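# Index a turntable one hole clockwise with the plunger seated

## Task

Rotate the turntable by exactly one hole in the clockwise direction as viewed from above, so that the plunger's pin drops all the way into the new hole; afterwards the fixture must be standing upright on the deck and neither gripper may be touching it.

## Robot and tools

Robot: two arms, left_arm and right_arm, each with six revolute joints and a two-finger parallel gripper. In the scene frame the origin sits at table height midway between the nominal arm bases; +x points out over the table, +z is up, and left_arm is on the +y side (this is not the same as the left side of an image). Calibrated bases: left_arm at (+0.025, +0.326, +0.031) m, right_arm at (-0.004, -0.268, +0.031) m, both nearly unrotated about z. Gripper poses, camera poses on the wrist and targets are given in each arm's own base frame; fixed cameras and the table use the scene frame. Printed hand positions can be wrong by a few centimetres, more at long reach.

Row layout: every motion command is a row of 14 numbers, one list covering both arms even if only one moves. First come left_arm's six joint angles and its opening, then right_arm's six angles and opening. Joint order within an arm is: waist, shoulder, elbow, wrist roll, wrist yaw, wrist pitch. Angles are absolute targets in radians (same form as the Joint positions line), not offsets. Ranges in that row order: waist -2.618 to 3.054, shoulder 0.000 to 3.142, elbow 0.000 to 3.142, wrist roll -2.094 to 2.094, wrist yaw -1.571 to 1.571, wrist pitch -1.571 to 1.571. Real ends may differ by up to 0.059 rad; a target beyond that margin and further out than the current angle is rejected, and a target past the real end is clipped, sometimes reported as "joint sent to its limit". Opening is an absolute command from -1 (shut) to +1 (fully open, about 0.094 m pad gap). To keep a gripper unchanged, resend its current command; 0 is a real half-open command.

execute_actions(actions, cameras): actions is a list of actions; each action is a table of up to 15 rows, one row per 1/30 s step, with the final row repeated to fill 15 steps. An empty actions list just reports the full state. Each joint's target is kept within a fixed lead of its measured angle (waist 0.202, shoulder 0.258, elbow 0.3, wrist pitch 0.573, wrist yaw and roll 0.522 rad), and if targets would move the gripper over 200 mm from where it is, that arm's targets are scaled back. Long moves therefore take several actions; a small turn may not start at all.

move(target, speed, blend, opening_speed, blocking, cameras): target is one 14-number row or a list of up to 15 rows, absolute joint goals for both arms. speed is the top rate in rad/s of the joint with farthest to travel, 0.01 to 2 (default 0.5), one value or one per target. blend (rad) rounds corners at intermediate targets. opening_speed sets how fast the opening command ramps, per second on the -1..+1 scale, at least 0.2; use a low value when gripping something fragile. Joints move together along a joint-space path, so grippers trace curves; paths do not avoid obstacles or the other arm. blocking=false returns after about 0.5 s while the move continues; a new move replaces it. The result adds a "move:" line: done, off_target (resting more than 0.035 rad from target), moving, held or fault, with the worst joint per arm, and limits=held if steps were withheld. Done does not mean no contact.

wait(seconds 0 to 10, cameras) lets time pass with last commands held. stop(cameras) brakes a running move. zoom_image(camera, region [x0,y0,x1,y1] pixels, max 504x504) enlarges part of the latest image of cam_head_left, cam_head_right, cam_left_wrist or cam_right_wrist (each 896x504). read_manual gives only licence text. finished_scene(scene) ends the current scene irreversibly; later calls in the same reply go to the next scene.

Result lines: Joint positions and Joint velocities list each arm's joints in row order plus the pad gap (m). Joint targets shows what joints are currently driven toward. grip_measured uses the opening scale; on a hard part under full squeeze it reads up to about 0.064 below the part's true width. The fingers press at full force (about 50 to 64 N per pad) once commanded about 0.05 below first-touch reading. Release by commanding well above grip_measured. Joint torques include arm weight, carry offsets and noise; joints 1 to 3 wrap at ±28 N m. The gripper's fingers point along its +z; they close along y; end_effector_position is between the pads, about 1 cm behind the tips.

Cautions: avoid dropping parts, releasing moving parts, fast impacts, hard shoves, and contact between the two arms (this can end the scene). Pressing harder comes from faster moves or targets further past the contact. Anything falling off the table fails the task. Holding loads or straining against unreachable poses heats motors: MOTOR HOT at 75 °C, a fold-away fault at 90 °C, collapse at 100 °C. Thinking time lets the scene run, and the finished state must hold without the robot.

Each tool is called after "Emit:" by a JSON object that holds its "name" and its "arguments".

## Session

Emit:
{"name": "execute_actions", "arguments": {"actions": [], "cameras": ["cam_head_left","cam_head_right"]}}

Emit:
{"name": "zoom_image", "arguments": {"camera": "cam_head_left", "region": [380, 230, 540, 370]}}

Scene clock: 0.00 s.
left_arm: end_effector_position=(+0.3789, +0.0005, +0.1416) grip_measured=+1.000 end_effector_quat_wxyz=(+0.682, -0.014, +0.730, +0.047) | right_arm: end_effector_position=(+0.3580, -0.0478, +0.1413) grip_measured=+1.000 end_effector_quat_wxyz=(+0.679, +0.114, +0.720, -0.089)
Joint names: [waist, shoulder, elbow, wrist roll, wrist yaw, wrist pitch]
Joint positions: left_arm=[-0.079 1.56 0.222 0.039 -0.166 1.272 0.094] | right_arm=[0.009 1.506 0.165 0.047 0.296 1.275 0.094]
Joint velocities: within noise
Joint torques (N m): no reading
Heat: left arm: 31 °C; right arm: 29 °C.
Joint targets: left_arm=[-0.079 1.557 0.225 0.038 -0.166 1.267] | right_arm=[0.009 1.502 0.169 0.046 0.296 1.270]
Tool commands: left_gripper/opening=+1.0 right_gripper/opening=+1.0
Images, in order (width x height): cam_head_left 896x504, cam_head_right 896x504.

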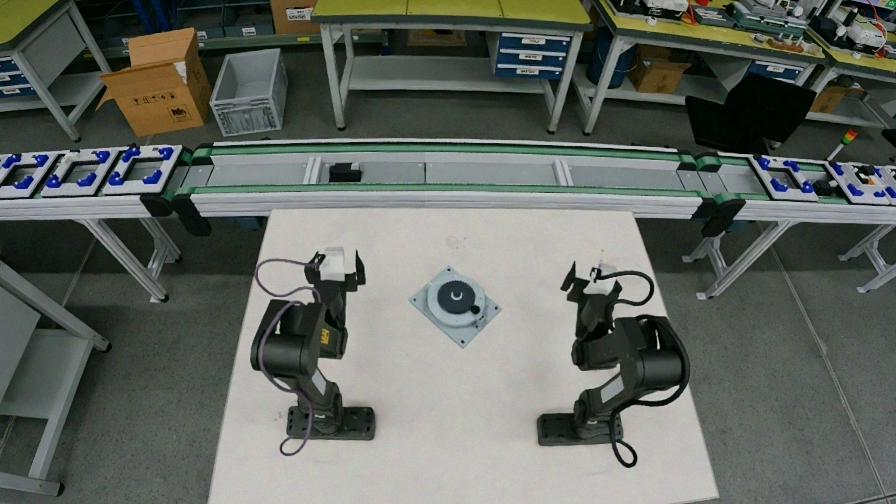

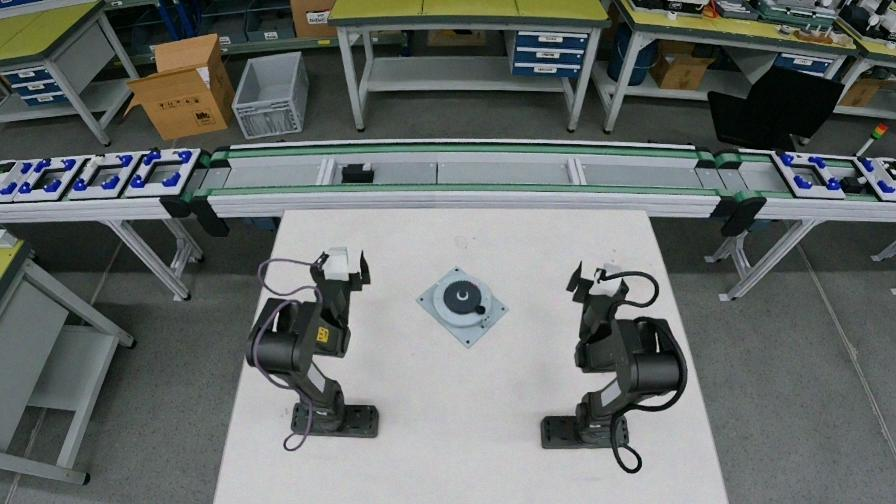

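Scaled by 3.150 from the camera's 896x504 image, which has a finer 1280x720 frame.

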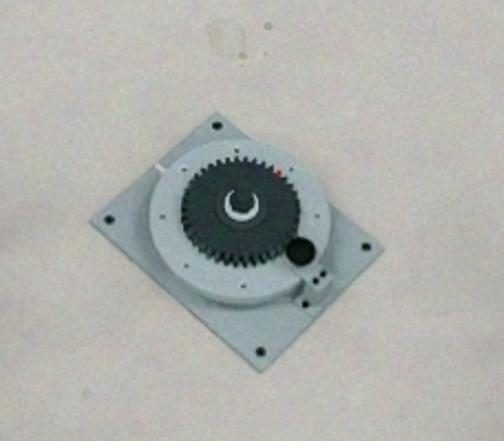

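Emit:
{"name": "move", "arguments": {"target": [[-0.35,1.85,1.77,0,0,-1.323,0.2,0.40,1.55,0.14,0,0,1.2,0.1],[-0.747,2.310,2.205,0,0,-1.475,0.2,0.685,1.617,0.13,0,0,1.187,0.1]], "speed": 0.9, "blend": 0.15}}

Emit:
{"name": "zoom_image", "arguments": {"camera": "cam_right_wrist", "region": [340, 180, 660, 450]}}

Scene clock: 29.40 s.
left_arm: end_effector_position=(+0.3252, -0.3025, +0.0985) grip_measured=+0.201 end_effector_quat_wxyz=(-0.003, +0.371, +0.929, +0.000) | right_arm: end_effector_position=(+0.2761, +0.2216, +0.0803) grip_measured=+0.102 end_effector_quat_wxyz=(+0.573, -0.258, +0.751, +0.202)
Joint positions: left_arm=[-0.751 2.296 2.179 0.01 0.002 -1.458 0.056] | right_arm=[0.677 1.604 0.138 0.009 0.006 1.202 0.052]
Joint torques (N m): left_arm=[0.27 -11.93 7.17 -0.1 -0.02 0.25] | right_arm=[0.7 -3.36 4.22 -0.08 -0.07 1.65]
Joint targets: left_arm=[-0.747 2.310 2.205 0.000 0.000 -1.475] | right_arm=[0.685 1.617 0.130 0.000 0.000 1.187]
move: done

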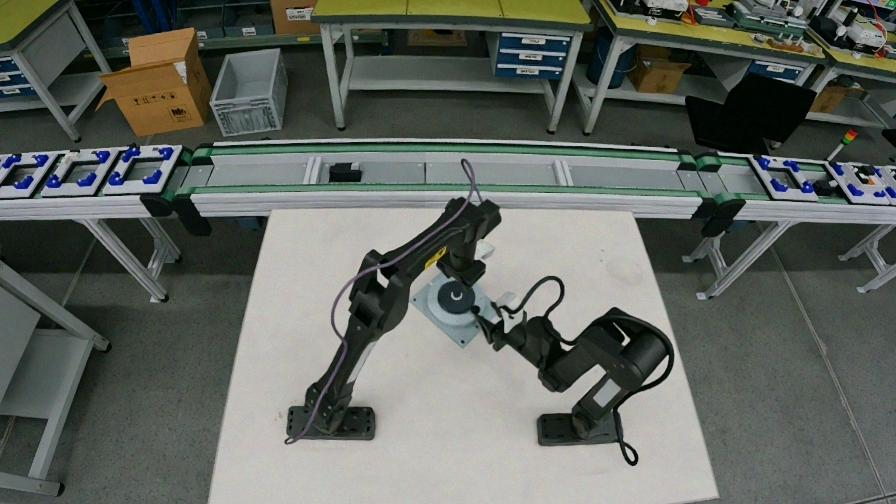

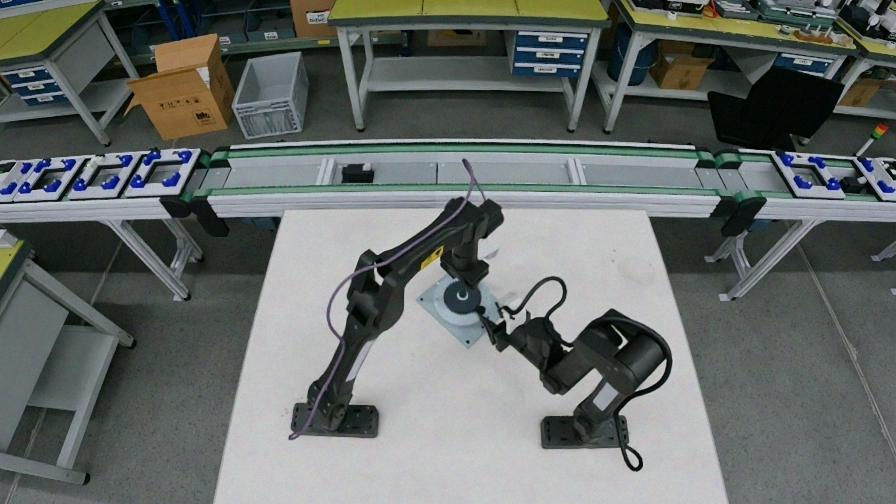

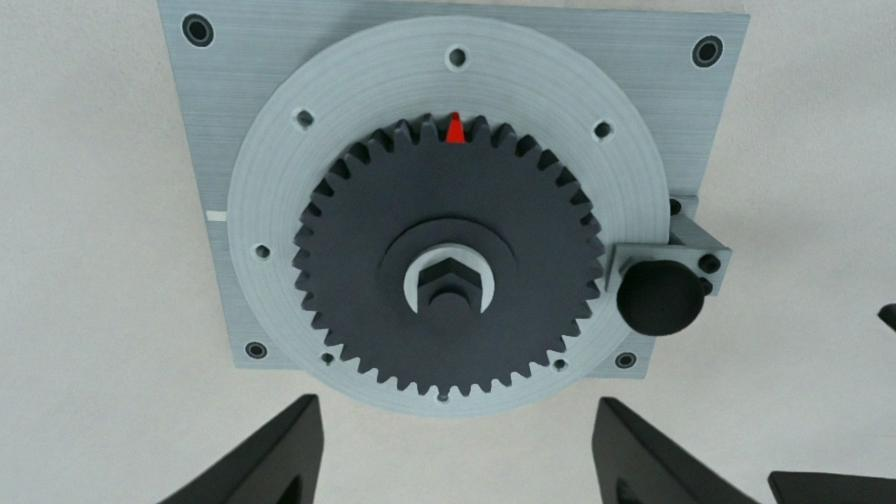

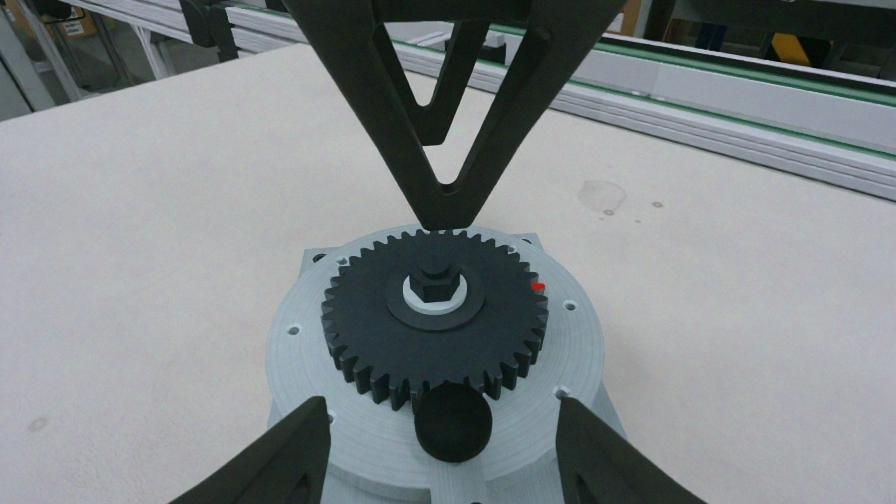

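Scaled by 1.575 from the camera's 896x504 image, which has a finer 1280x720 frame.

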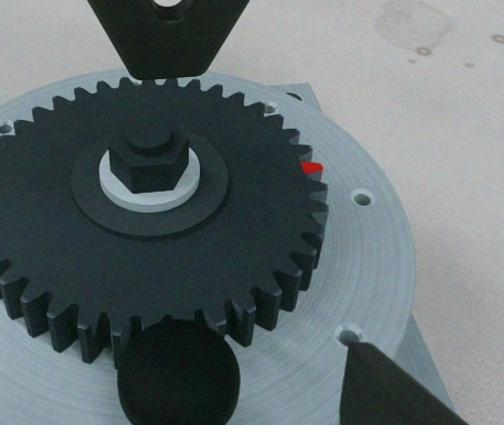

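Emit:
{"name": "move", "arguments": {"target": [-0.743,2.298,1.936,0,0,-1.215,0.2,0.680,2.028,0.256,0,0,1.490,0.1], "speed": 0.35, "cameras": ["cam_left_wrist","cam_right_wrist"]}}

Emit:
{"name": "zoom_image", "arguments": {"camera": "cam_right_wrist", "region": [340, 150, 620, 400]}}

Scene clock: 73.53 s.
left_arm: end_effector_position=(+0.3252, -0.3025, +0.0411) grip_measured=+0.201 end_effector_quat_wxyz=(-0.004, +0.371, +0.929, +0.000) | right_arm: end_effector_position=(+0.2986, +0.2397, +0.0366) grip_measured=+0.102 end_effector_quat_wxyz=(+0.567, -0.260, +0.756, +0.200)
Joint positions: left_arm=[-0.751 2.296 1.951 0.01 0.002 -1.232 0.056] | right_arm=[0.677 2.01 0.246 0.009 0.006 1.483 0.052]
Joint torques (N m): left_arm=[0.65 -13.07 4.04 -0.1 -0.02 0.55] | right_arm=[0.24 -5.04 3.92 -0.07 -0.09 1.86]
Heat: left arm: 34 °C; right arm: 34 °C.
Joint targets: left_arm=[-0.743 2.298 1.936 0.000 0.000 -1.215] | right_arm=[0.680 2.028 0.256 0.000 0.000 1.490]
move: done
Images, in order: cam_left_wrist, cam_right_wrist.

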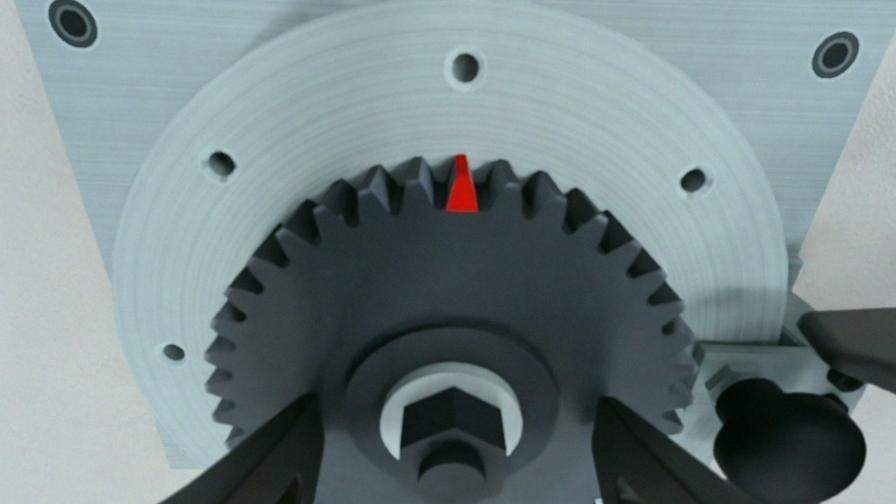

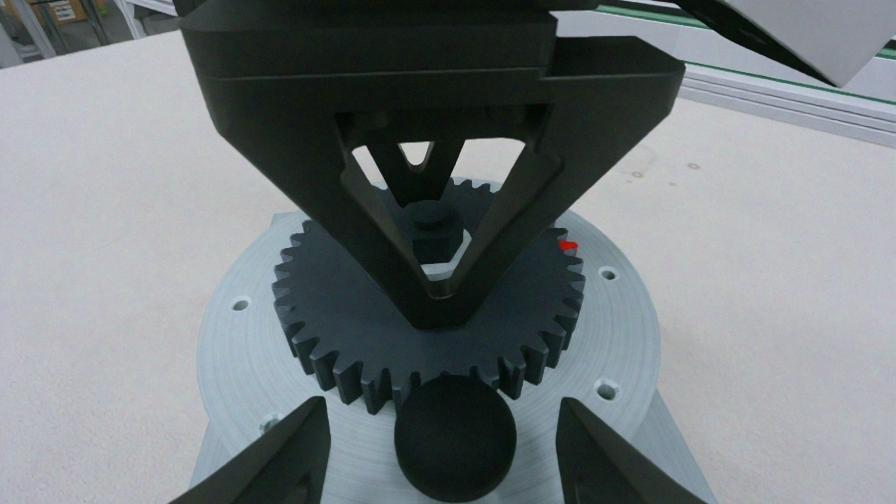

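Scaled by 1.800 from the camera's 896x504 image, which has a finer 1280x720 frame.

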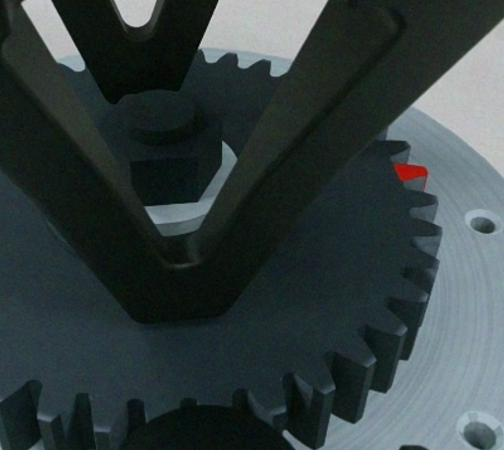

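Emit:
{"name": "move", "arguments": {"target": [-0.745,2.289,1.950,0,0,-1.215,-0.75,0.673,2.025,0.256,0,0,1.490,-0.75], "speed": 0.2, "opening_speed": 0.5, "cameras": ["cam_left_wrist","cam_right_wrist"]}}

Emit:
{"name": "zoom_image", "arguments": {"camera": "cam_right_wrist", "region": [340, 150, 620, 400]}}

Scene clock: 86.27 s.
left_arm: end_effector_position=(+0.3275, -0.3008, +0.0411) grip_measured=-0.477 end_effector_quat_wxyz=(-0.001, +0.370, +0.929, +0.005) | right_arm: end_effector_position=(+0.2986, +0.2398, +0.0370) grip_measured=-0.498 end_effector_quat_wxyz=(+0.567, -0.260, +0.755, +0.200)
Joint positions: left_arm=[-0.748 2.296 1.951 0.009 -0.008 -1.23 0.025] | right_arm=[0.677 2.01 0.246 0.009 0.006 1.484 0.024]
Joint torques (N m): left_arm=[0.24 -13.9 5.14 -0.1 0.07 0.56] | right_arm=[-0.38 -5.3 3.99 -0.07 -0.07 1.84]
Joint targets: left_arm=[-0.745 2.289 1.950 0.000 0.000 -1.215] | right_arm=[0.673 2.025 0.256 0.000 0.000 1.490]
move: done
Images, in order: cam_left_wrist, cam_right_wrist.

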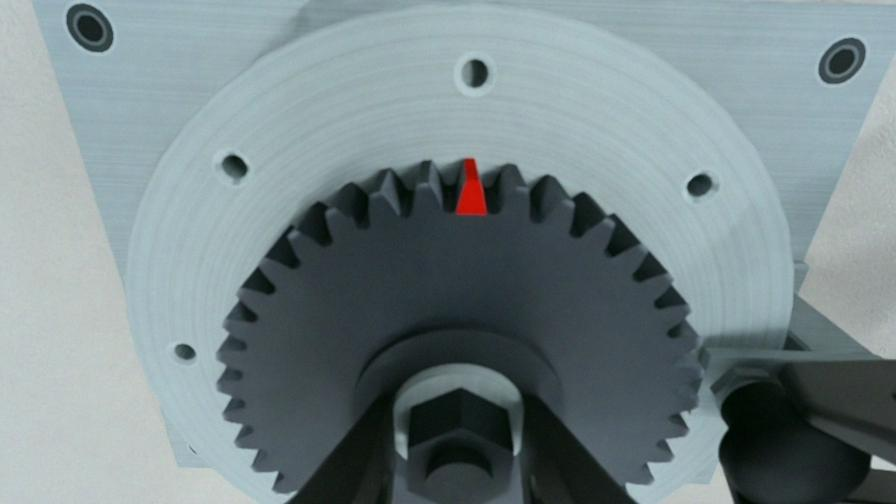

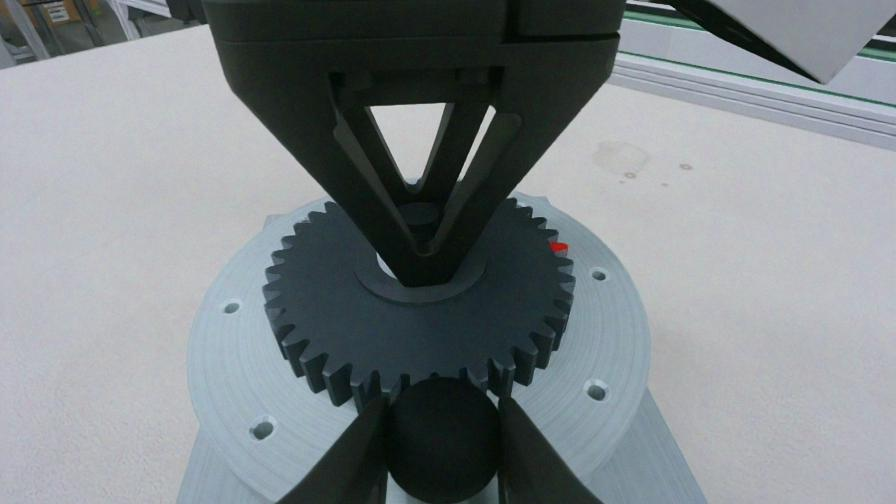

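Scaled by 1.800 from the camera's 896x504 image, which has a finer 1280x720 frame.

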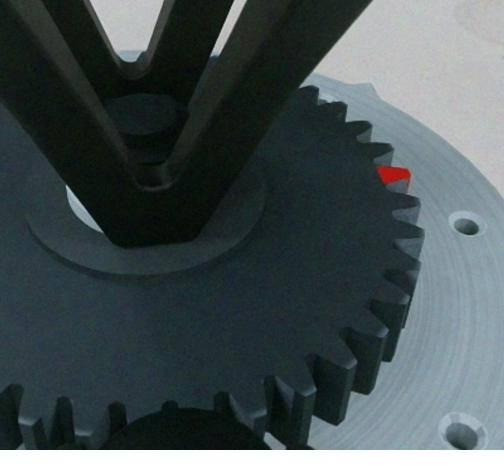

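Emit:
{"name": "move", "arguments": {"target": [[-0.745,2.289,1.950,0,0,-1.215,0.1,0.673,2.025,0.256,0,0,1.490,-0.75],[-0.745,2.26,2.0,0,0,-1.235,0.1,0.673,2.025,0.256,0,0,1.490,-0.75],[-0.745,2.291,1.944,0,0,-1.216,0.1,0.673,2.025,0.256,0,0,1.490,-0.75]], "speed": 0.25, "opening_speed": 1.0, "cameras": ["cam_left_wrist","cam_right_wrist"]}}

Emit:
{"name": "zoom_image", "arguments": {"camera": "cam_right_wrist", "region": [340, 150, 620, 400]}}

Scene clock: 98.03 s.
left_arm: end_effector_position=(+0.3289, -0.3032, +0.0434) grip_measured=+0.099 end_effector_quat_wxyz=(+0.003, +0.370, +0.929, +0.001) | right_arm: end_effector_position=(+0.2986, +0.2398, +0.0370) grip_measured=-0.498 end_effector_quat_wxyz=(+0.567, -0.260, +0.755, +0.200)
Joint positions: left_arm=[-0.749 2.296 1.959 0.009 -0.004 -1.228 0.052] | right_arm=[0.677 2.01 0.246 0.009 0.006 1.484 0.024]
Joint torques (N m): left_arm=[0.28 -13.65 4.07 -0.1 0.04 0.56] | right_arm=[-0.46 -5.3 3.96 -0.06 -0.08 1.82]
Joint targets: left_arm=[-0.745 2.291 1.944 0.000 0.000 -1.216] | right_arm=[0.673 2.025 0.256 0.000 0.000 1.490]
move: done
Images, in order: cam_left_wrist, cam_right_wrist.

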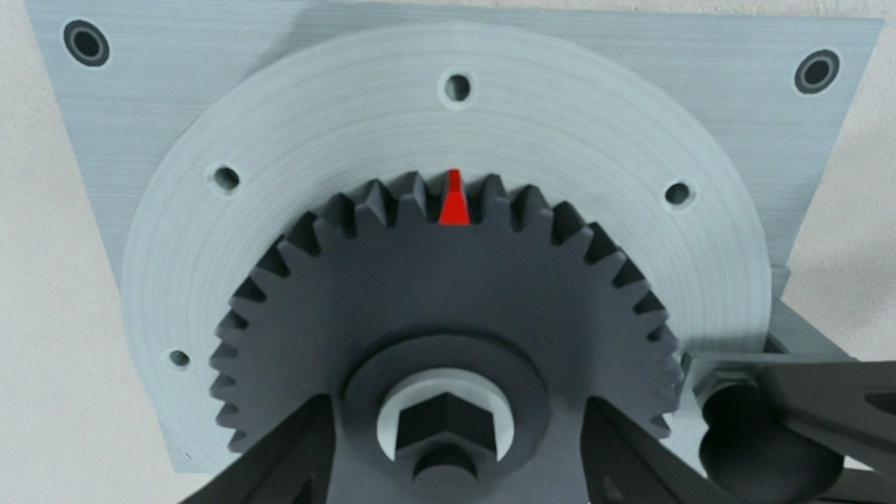

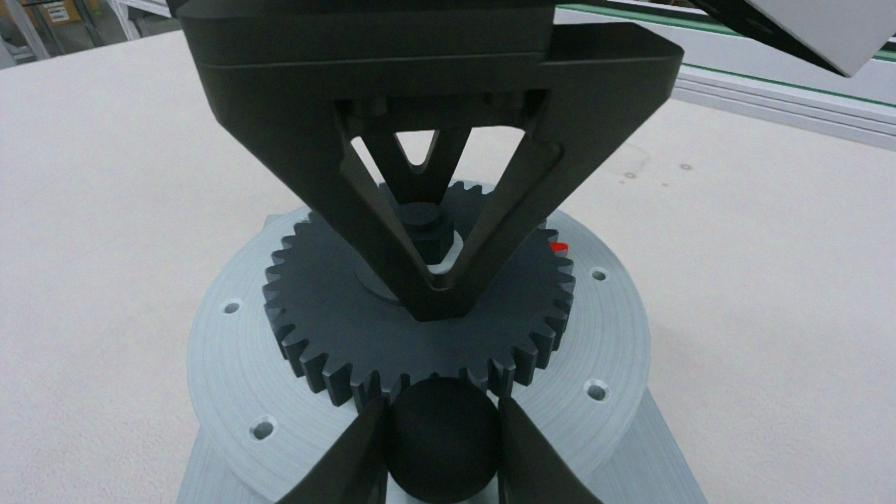

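Scaled by 1.800 from the camera's 896x504 image, which has a finer 1280x720 frame.

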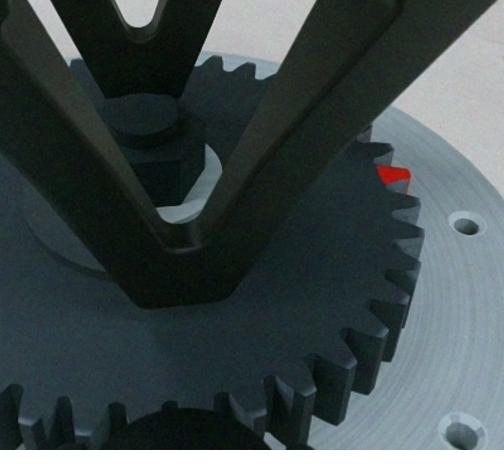

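Emit:
{"name": "move", "arguments": {"target": [[-0.745,2.245,1.97,0,0,-1.225,0.1,0.673,2.025,0.256,0,0,1.490,-0.75],[-0.745,2.278,1.931,0,0,-1.216,0.1,0.673,2.025,0.256,0,0,1.490,-0.75]], "speed": 0.25, "cameras": ["cam_left_wrist","cam_right_wrist"]}}

Emit:
{"name": "zoom_image", "arguments": {"camera": "cam_right_wrist", "region": [340, 150, 620, 400]}}

Scene clock: 120.87 s.
left_arm: end_effector_position=(+0.3267, -0.3013, +0.0425) grip_measured=+0.099 end_effector_quat_wxyz=(+0.000, +0.370, +0.929, +0.002) | right_arm: end_effector_position=(+0.2986, +0.2398, +0.0370) grip_measured=-0.498 end_effector_quat_wxyz=(+0.567, -0.260, +0.755, +0.200)
Joint positions: left_arm=[-0.749 2.29 1.946 0.009 -0.004 -1.228 0.052] | right_arm=[0.677 2.01 0.246 0.009 0.006 1.484 0.024]
Joint torques (N m): left_arm=[0.31 -14.31 3.99 -0.09 0.03 0.53] | right_arm=[-0.39 -5.29 3.95 -0.07 -0.07 1.83]
Joint targets: left_arm=[-0.745 2.278 1.931 0.000 0.000 -1.216] | right_arm=[0.673 2.025 0.256 0.000 0.000 1.490]
move: done
Images, in order: cam_left_wrist, cam_right_wrist.

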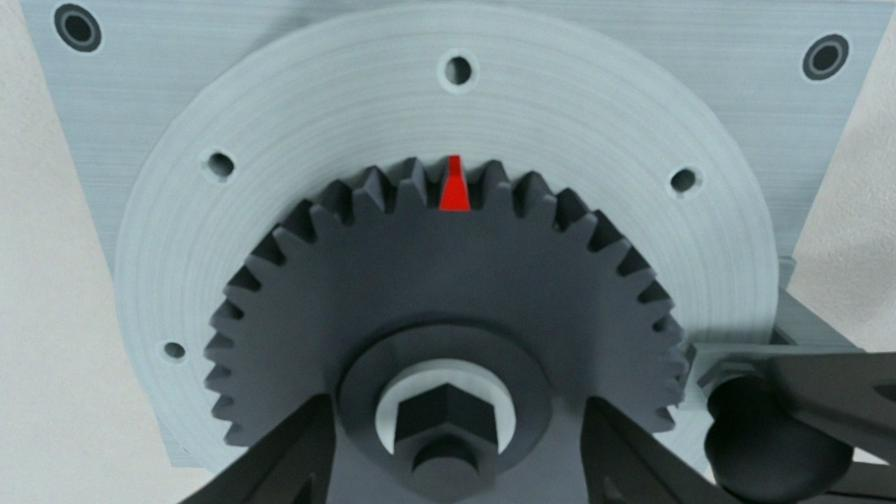

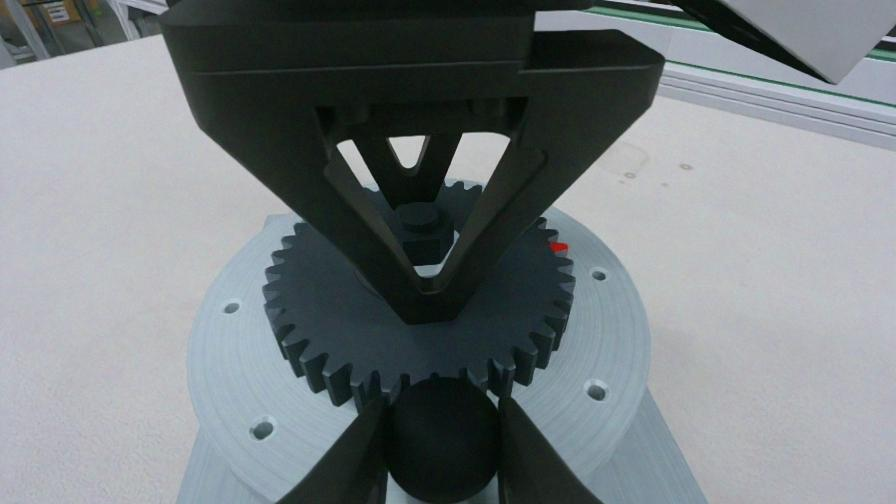

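Scaled by 1.800 from the camera's 896x504 image, which has a finer 1280x720 frame.

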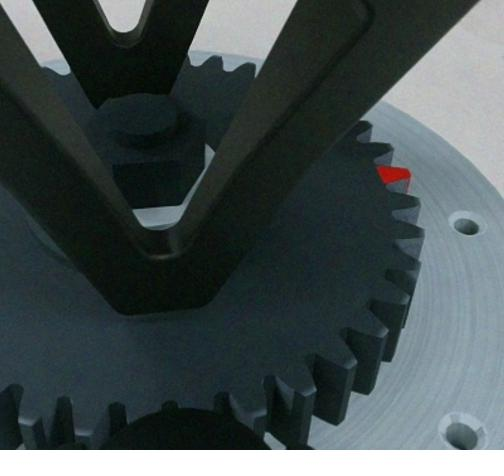

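Emit:
{"name": "move", "arguments": {"target": [[-0.741,2.235,1.955,0,0,-1.216,0.1,0.673,2.025,0.256,0,0,1.490,-0.75],[-0.741,2.269,1.931,0,0,-1.212,0.1,0.673,2.025,0.256,0,0,1.490,-0.75]], "speed": 0.25, "cameras": ["cam_left_wrist"]}}

Scene clock: 127.63 s.
left_arm: end_effector_position=(+0.3275, -0.3019, +0.0471) grip_measured=+0.099 end_effector_quat_wxyz=(+0.006, +0.370, +0.929, +0.000) | right_arm: end_effector_position=(+0.2986, +0.2398, +0.0370) grip_measured=-0.498 end_effector_quat_wxyz=(+0.567, -0.260, +0.755, +0.200)
Joint positions: left_arm=[-0.749 2.28 1.946 0.009 -0.004 -1.227 0.052] | right_arm=[0.677 2.01 0.246 0.009 0.006 1.484 0.024]
Joint torques (N m): left_arm=[0.58 -14.05 4.14 -0.1 0.03 0.6] | right_arm=[-0.4 -5.24 4.01 -0.07 -0.08 1.81]
Joint targets: left_arm=[-0.741 2.269 1.931 0.000 0.000 -1.212] | right_arm=[0.673 2.025 0.256 0.000 0.000 1.490]
move: done
Images, in order: cam_left_wrist.

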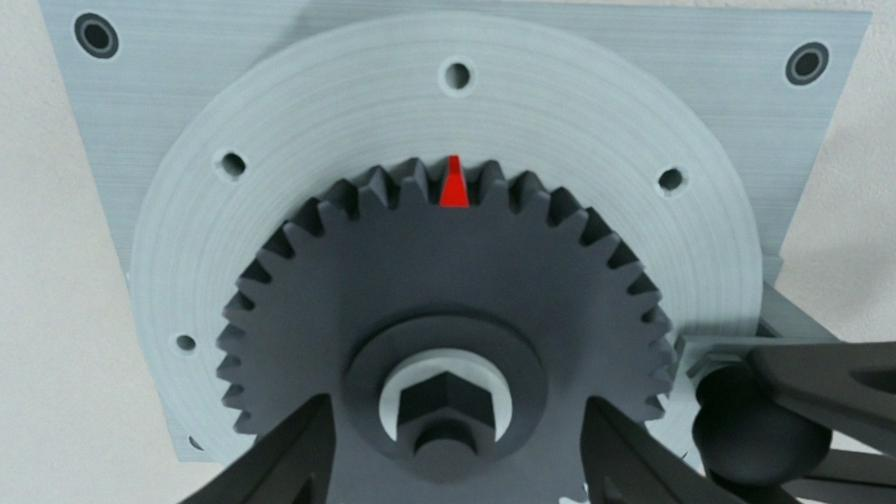

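Emit:
{"name": "move", "arguments": {"target": [-0.738,2.269,1.931,0,0,-1.212,-0.8,0.673,2.025,0.256,0,0,1.490,-0.75], "speed": 0.25, "opening_speed": 0.5, "cameras": ["cam_left_wrist","cam_right_wrist"]}}

Scene clock: 137.87 s.
left_arm: end_effector_position=(+0.3285, -0.3007, +0.0471) grip_measured=-0.631 end_effector_quat_wxyz=(+0.006, +0.368, +0.930, +0.000) | right_arm: end_effector_position=(+0.2986, +0.2398, +0.0370) grip_measured=-0.498 end_effector_quat_wxyz=(+0.567, -0.260, +0.755, +0.200)
Joint positions: left_arm=[-0.745 2.28 1.946 0.009 -0.004 -1.227 0.017] | right_arm=[0.677 2.01 0.246 0.009 0.006 1.484 0.024]
Joint torques (N m): left_arm=[0.58 -14.09 4.08 -0.1 0.05 0.6] | right_arm=[-0.43 -5.24 3.96 -0.08 -0.07 1.81]
Joint targets: left_arm=[-0.738 2.269 1.931 0.000 0.000 -1.212] | right_arm=[0.673 2.025 0.256 0.000 0.000 1.490]
move: done
Images, in order: cam_left_wrist, cam_right_wrist.

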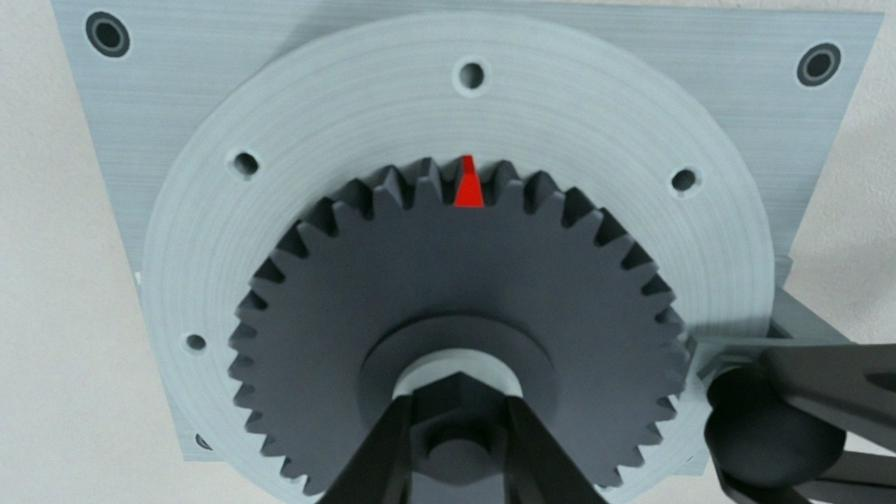

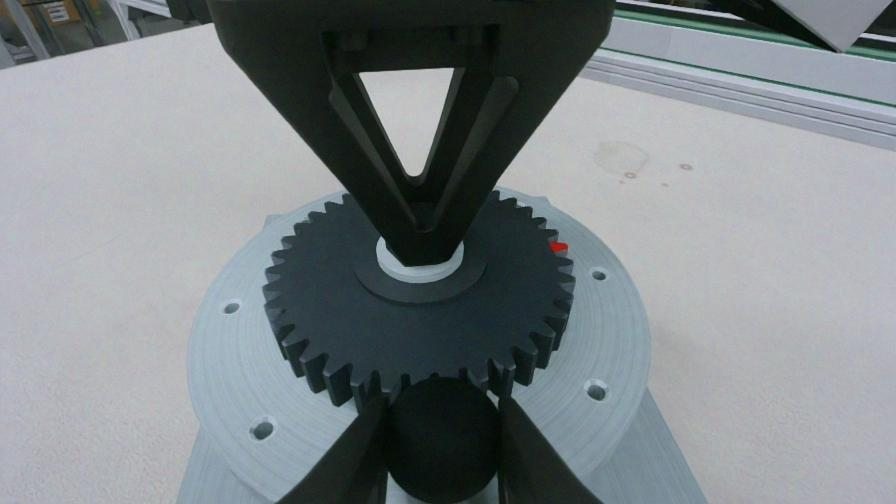

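Emit:
{"name": "move", "arguments": {"target": [-0.738,2.269,1.931,0,0,-1.212,-0.85,0.673,1.865,0.286,0,0,1.490,-0.8], "speed": 0.25, "cameras": ["cam_left_wrist"]}}

Emit:
{"name": "zoom_image", "arguments": {"camera": "cam_left_wrist", "region": [620, 300, 896, 504]}}

Emit:
{"name": "move", "arguments": {"target": [-0.738,2.269,1.931,0,0,-1.212,-0.85,0.673,1.755,0.306,0,0,1.490,-0.8], "speed": 0.2, "cameras": ["cam_left_wrist"]}}

Emit:
{"name": "zoom_image", "arguments": {"camera": "cam_left_wrist", "region": [620, 300, 896, 504]}}

Scene clock: 151.53 s.
left_arm: end_effector_position=(+0.3285, -0.3007, +0.0471) grip_measured=-0.632 end_effector_quat_wxyz=(+0.006, +0.368, +0.930, +0.000) | right_arm: end_effector_position=(+0.2991, +0.2401, +0.0395) grip_measured=-0.498 end_effector_quat_wxyz=(+0.554, -0.263, +0.765, +0.195)
Joint positions: left_arm=[-0.745 2.28 1.946 0.009 -0.004 -1.227 0.017] | right_arm=[0.677 1.927 0.255 0.009 0.006 1.357 0.024]
Joint torques (N m): left_arm=[0.58 -14.11 4.05 -0.1 0.05 0.59] | right_arm=[-0.39 -11.21 6.61 -0.07 -0.08 2.96]
Joint targets: left_arm=[-0.738 2.269 1.931 0.000 0.000 -1.212] | right_arm=[0.673 1.865 0.286 0.000 0.000 1.490]
move: off_target (right_arm); right_arm: the wrist pitch is farthest, 0.133 rad from its target
Images, in order: cam_left_wrist.

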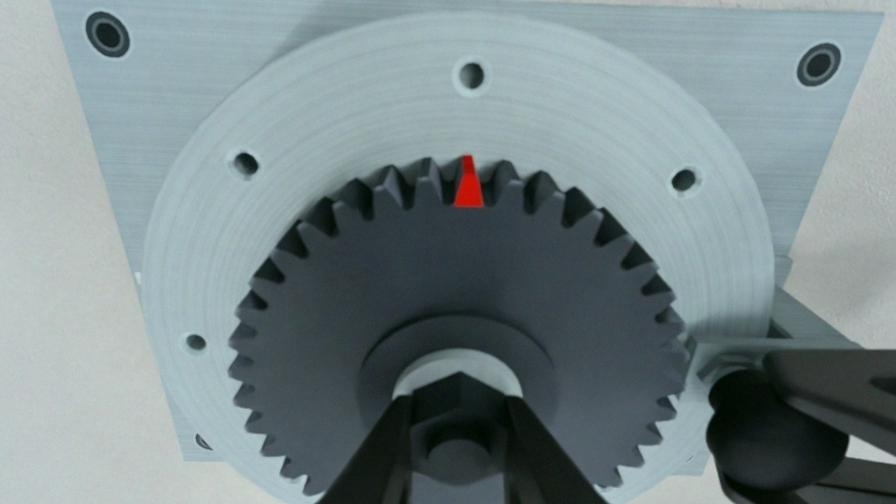

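Scaled by 1.826 from the camera's 896x504 image, which has a finer 1280x720 frame.

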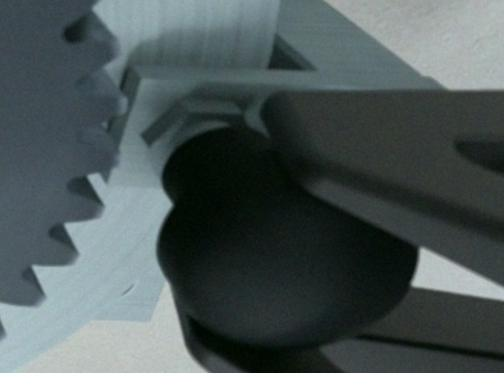

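Scene clock: 152.50 s.
left_arm: end_effector_position=(+0.3285, -0.3007, +0.0471) grip_measured=-0.632 end_effector_quat_wxyz=(+0.006, +0.368, +0.930, +0.000) | right_arm: end_effector_position=(+0.2993, +0.2403, +0.0445) grip_measured=-0.498 end_effector_quat_wxyz=(+0.545, -0.266, +0.771, +0.192)
Joint positions: left_arm=[-0.745 2.28 1.946 0.009 -0.004 -1.227 0.017] | right_arm=[0.677 1.847 0.265 0.009 0.006 1.243 0.024]
Joint torques (N m): left_arm=[0.58 -14.09 4 -0.1 0.03 0.61] | right_arm=[-0.44 -13.46 8.13 -0.07 -0.07 4.01]
Joint targets: left_arm=[-0.738 2.269 1.931 0.000 0.000 -1.212] | right_arm=[0.673 1.755 0.306 0.000 0.000 1.490]
move: off_target (right_arm); right_arm: the wrist pitch is farthest, 0.247 rad from its target
Images, in order: cam_left_wrist.

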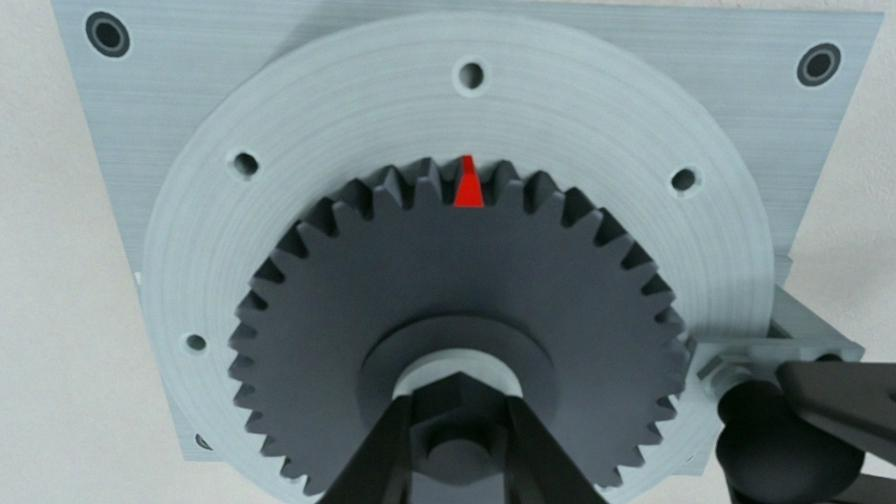

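Scaled by 1.826 from the camera's 896x504 image, which has a finer 1280x720 frame.

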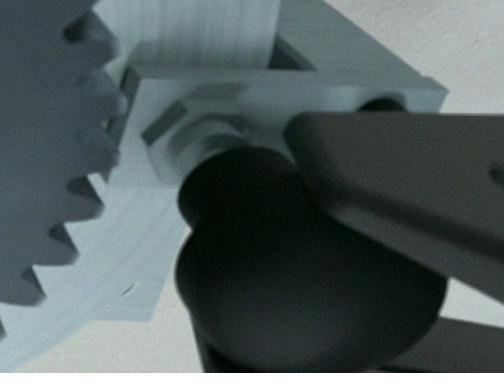

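Emit:
{"name": "move", "arguments": {"target": [[-0.738,2.269,1.931,0.40,0,-1.212,-0.85,0.673,1.755,0.306,0,0,1.490,-0.8]], "speed": 0.4, "cameras": ["cam_left_wrist","cam_right_wrist"]}}

Emit:
{"name": "move", "arguments": {"target": [[-0.738,2.269,1.931,0.42,0,-1.212,-0.85,0.673,1.870,0.265,0,0,1.245,-0.8]], "speed": 0.3, "cameras": ["cam_left_wrist","cam_right_wrist"]}}

Scene clock: 161.40 s.
left_arm: end_effector_position=(+0.3285, -0.3007, +0.0471) grip_measured=-0.632 end_effector_quat_wxyz=(+0.006, +0.535, +0.845, +0.001) | right_arm: end_effector_position=(+0.2993, +0.2403, +0.0445) grip_measured=-0.498 end_effector_quat_wxyz=(+0.545, -0.266, +0.772, +0.192)
Joint positions: left_arm=[-0.745 2.28 1.946 0.384 -0.004 -1.227 0.017] | right_arm=[0.677 1.847 0.265 0.009 0.006 1.243 0.024]
Joint torques (N m): left_arm=[0.59 -14.15 4.05 0.16 0.03 0.6] | right_arm=[-0.43 -13.39 8.17 -0.06 -0.09 3.99]
Heat: left arm: 37 °C; right arm: 43 °C.
Joint targets: left_arm=[-0.738 2.269 1.931 0.400 0.000 -1.212] | right_arm=[0.673 1.755 0.306 0.000 0.000 1.490]
move: off_target (right_arm); right_arm: the wrist pitch is farthest, 0.247 rad from its target
Images, in order: cam_left_wrist, cam_right_wrist.

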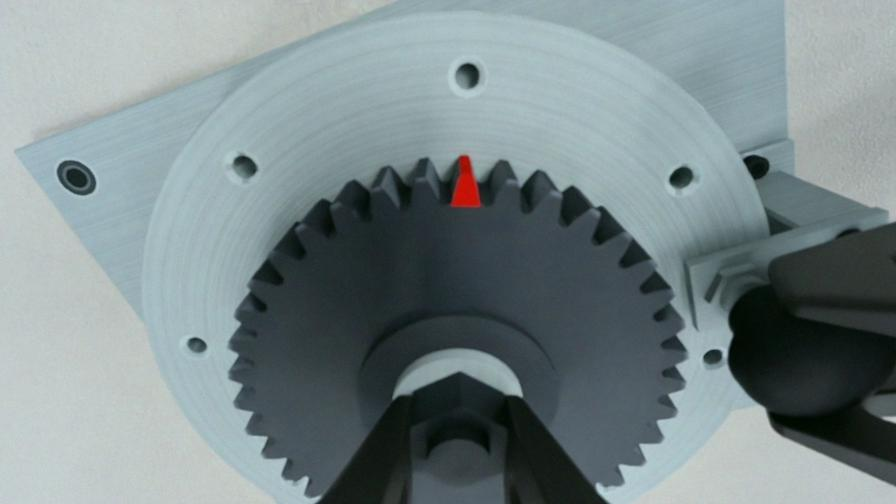

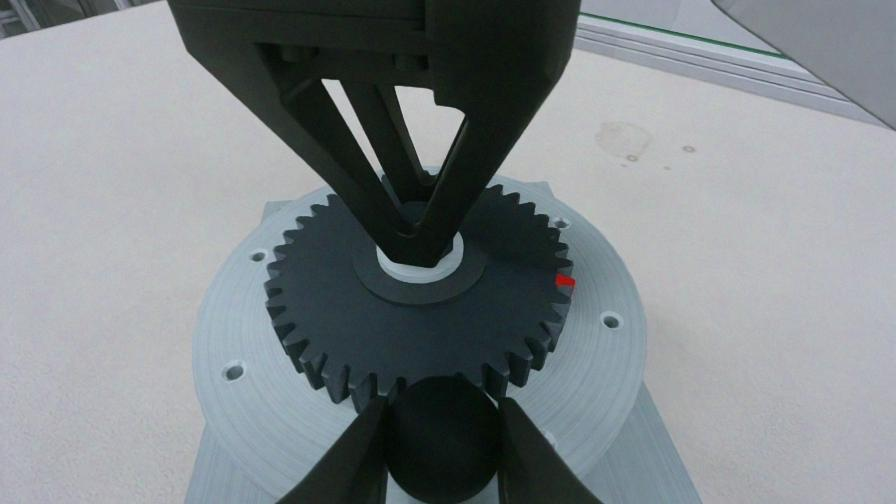

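Scene clock: 162.50 s.
left_arm: end_effector_position=(+0.3285, -0.3007, +0.0471) grip_measured=-0.632 end_effector_quat_wxyz=(+0.006, +0.540, +0.842, +0.001) | right_arm: end_effector_position=(+0.2985, +0.2397, +0.0412) grip_measured=-0.498 end_effector_quat_wxyz=(+0.541, -0.267, +0.775, +0.190)
Joint positions: left_arm=[-0.745 2.28 1.946 0.396 -0.004 -1.227 0.017] | right_arm=[0.677 1.851 0.265 0.009 0.006 1.236 0.024]
Joint torques (N m): left_arm=[0.58 -14.13 4.07 0.28 0.04 0.6] | right_arm=[-0.4 -4.67 4.12 -0.07 -0.09 1.83]
Joint targets: left_arm=[-0.738 2.269 1.931 0.420 0.000 -1.212] | right_arm=[0.673 1.870 0.265 0.000 0.000 1.245]
move: done
Images, in order: cam_left_wrist, cam_right_wrist.

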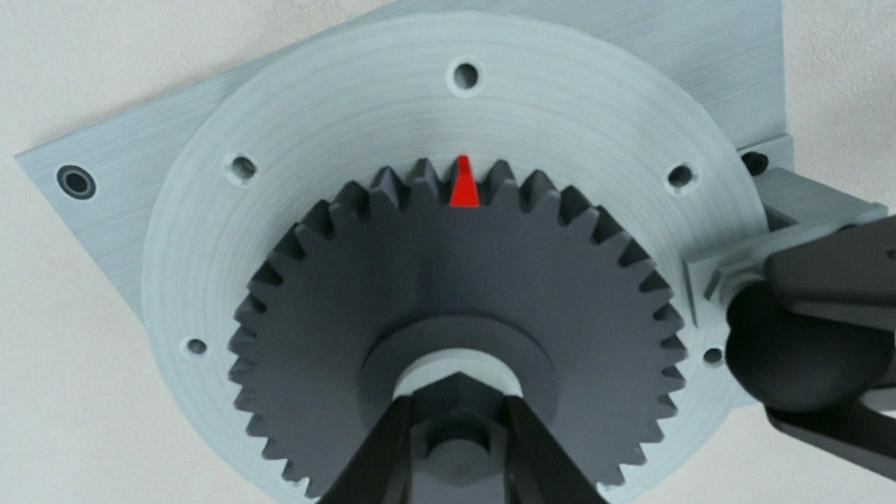

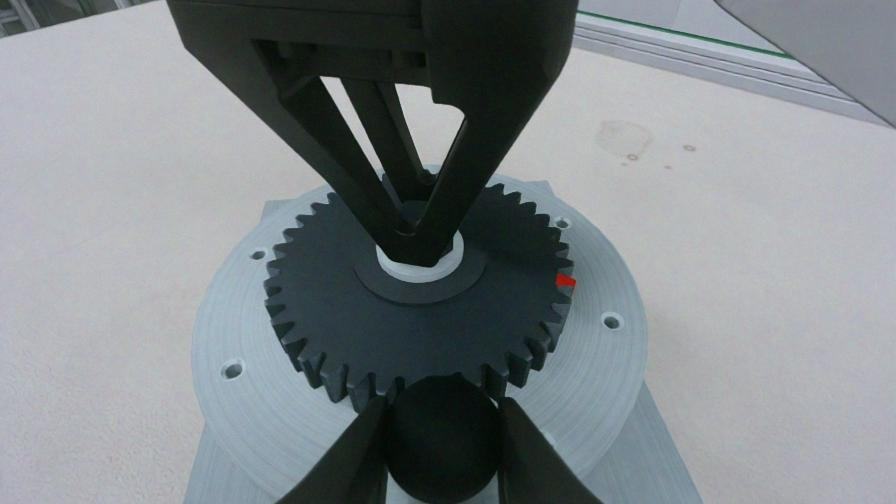

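Emit:
{"name": "move", "arguments": {"target": [[-0.738,2.269,1.931,0.42,0,-1.212,-0.85,0.673,1.870,0.265,0,0,1.245,-0.2],[-0.738,2.269,1.931,0.74,0,-1.212,-0.85,0.673,1.870,0.265,0,0,1.245,-0.2],[-0.738,2.269,1.931,0.86,0,-1.212,-0.85,0.673,1.870,0.265,0,0,1.245,-0.2]], "speed": [0.3,0.3,0.08], "opening_speed": 0.6, "cameras": ["cam_left_wrist","cam_right_wrist"]}}

Scene clock: 173.87 s.
left_arm: end_effector_position=(+0.3282, -0.3011, +0.0471) grip_measured=-0.632 end_effector_quat_wxyz=(+0.005, +0.703, +0.711, +0.001) | right_arm: end_effector_position=(+0.2987, +0.2398, +0.0417) grip_measured=-0.202 end_effector_quat_wxyz=(+0.542, -0.267, +0.774, +0.191)
Joint positions: left_arm=[-0.745 2.28 1.946 0.815 -0.002 -1.227 0.017] | right_arm=[0.677 1.852 0.265 0.009 0.006 1.239 0.037]
Joint torques (N m): left_arm=[0.57 -14.11 4.05 0.53 0.01 0.61] | right_arm=[-0.42 -4.63 4.11 -0.07 -0.08 1.79]
Joint targets: left_arm=[-0.738 2.269 1.931 0.860 0.000 -1.212] | right_arm=[0.673 1.870 0.265 0.000 0.000 1.245]
move: off_target (left_arm); left_arm: the wrist roll is farthest, 0.045 rad from its target
Images, in order: cam_left_wrist, cam_right_wrist.

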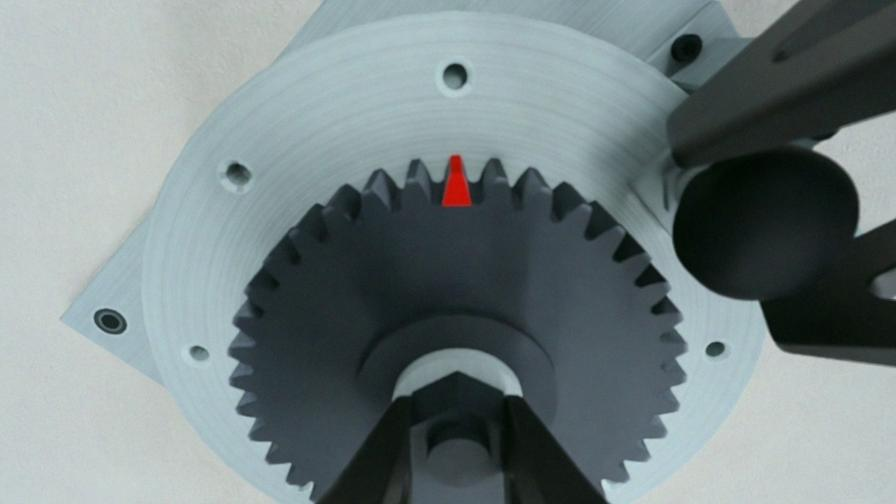

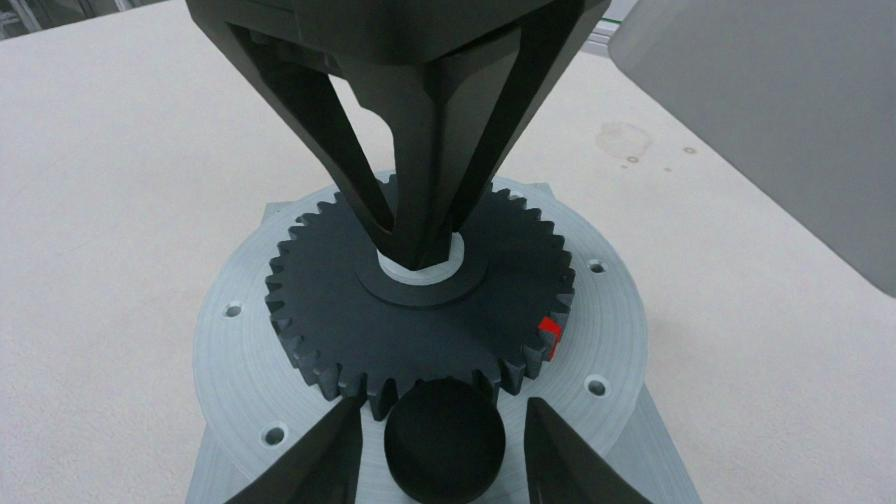

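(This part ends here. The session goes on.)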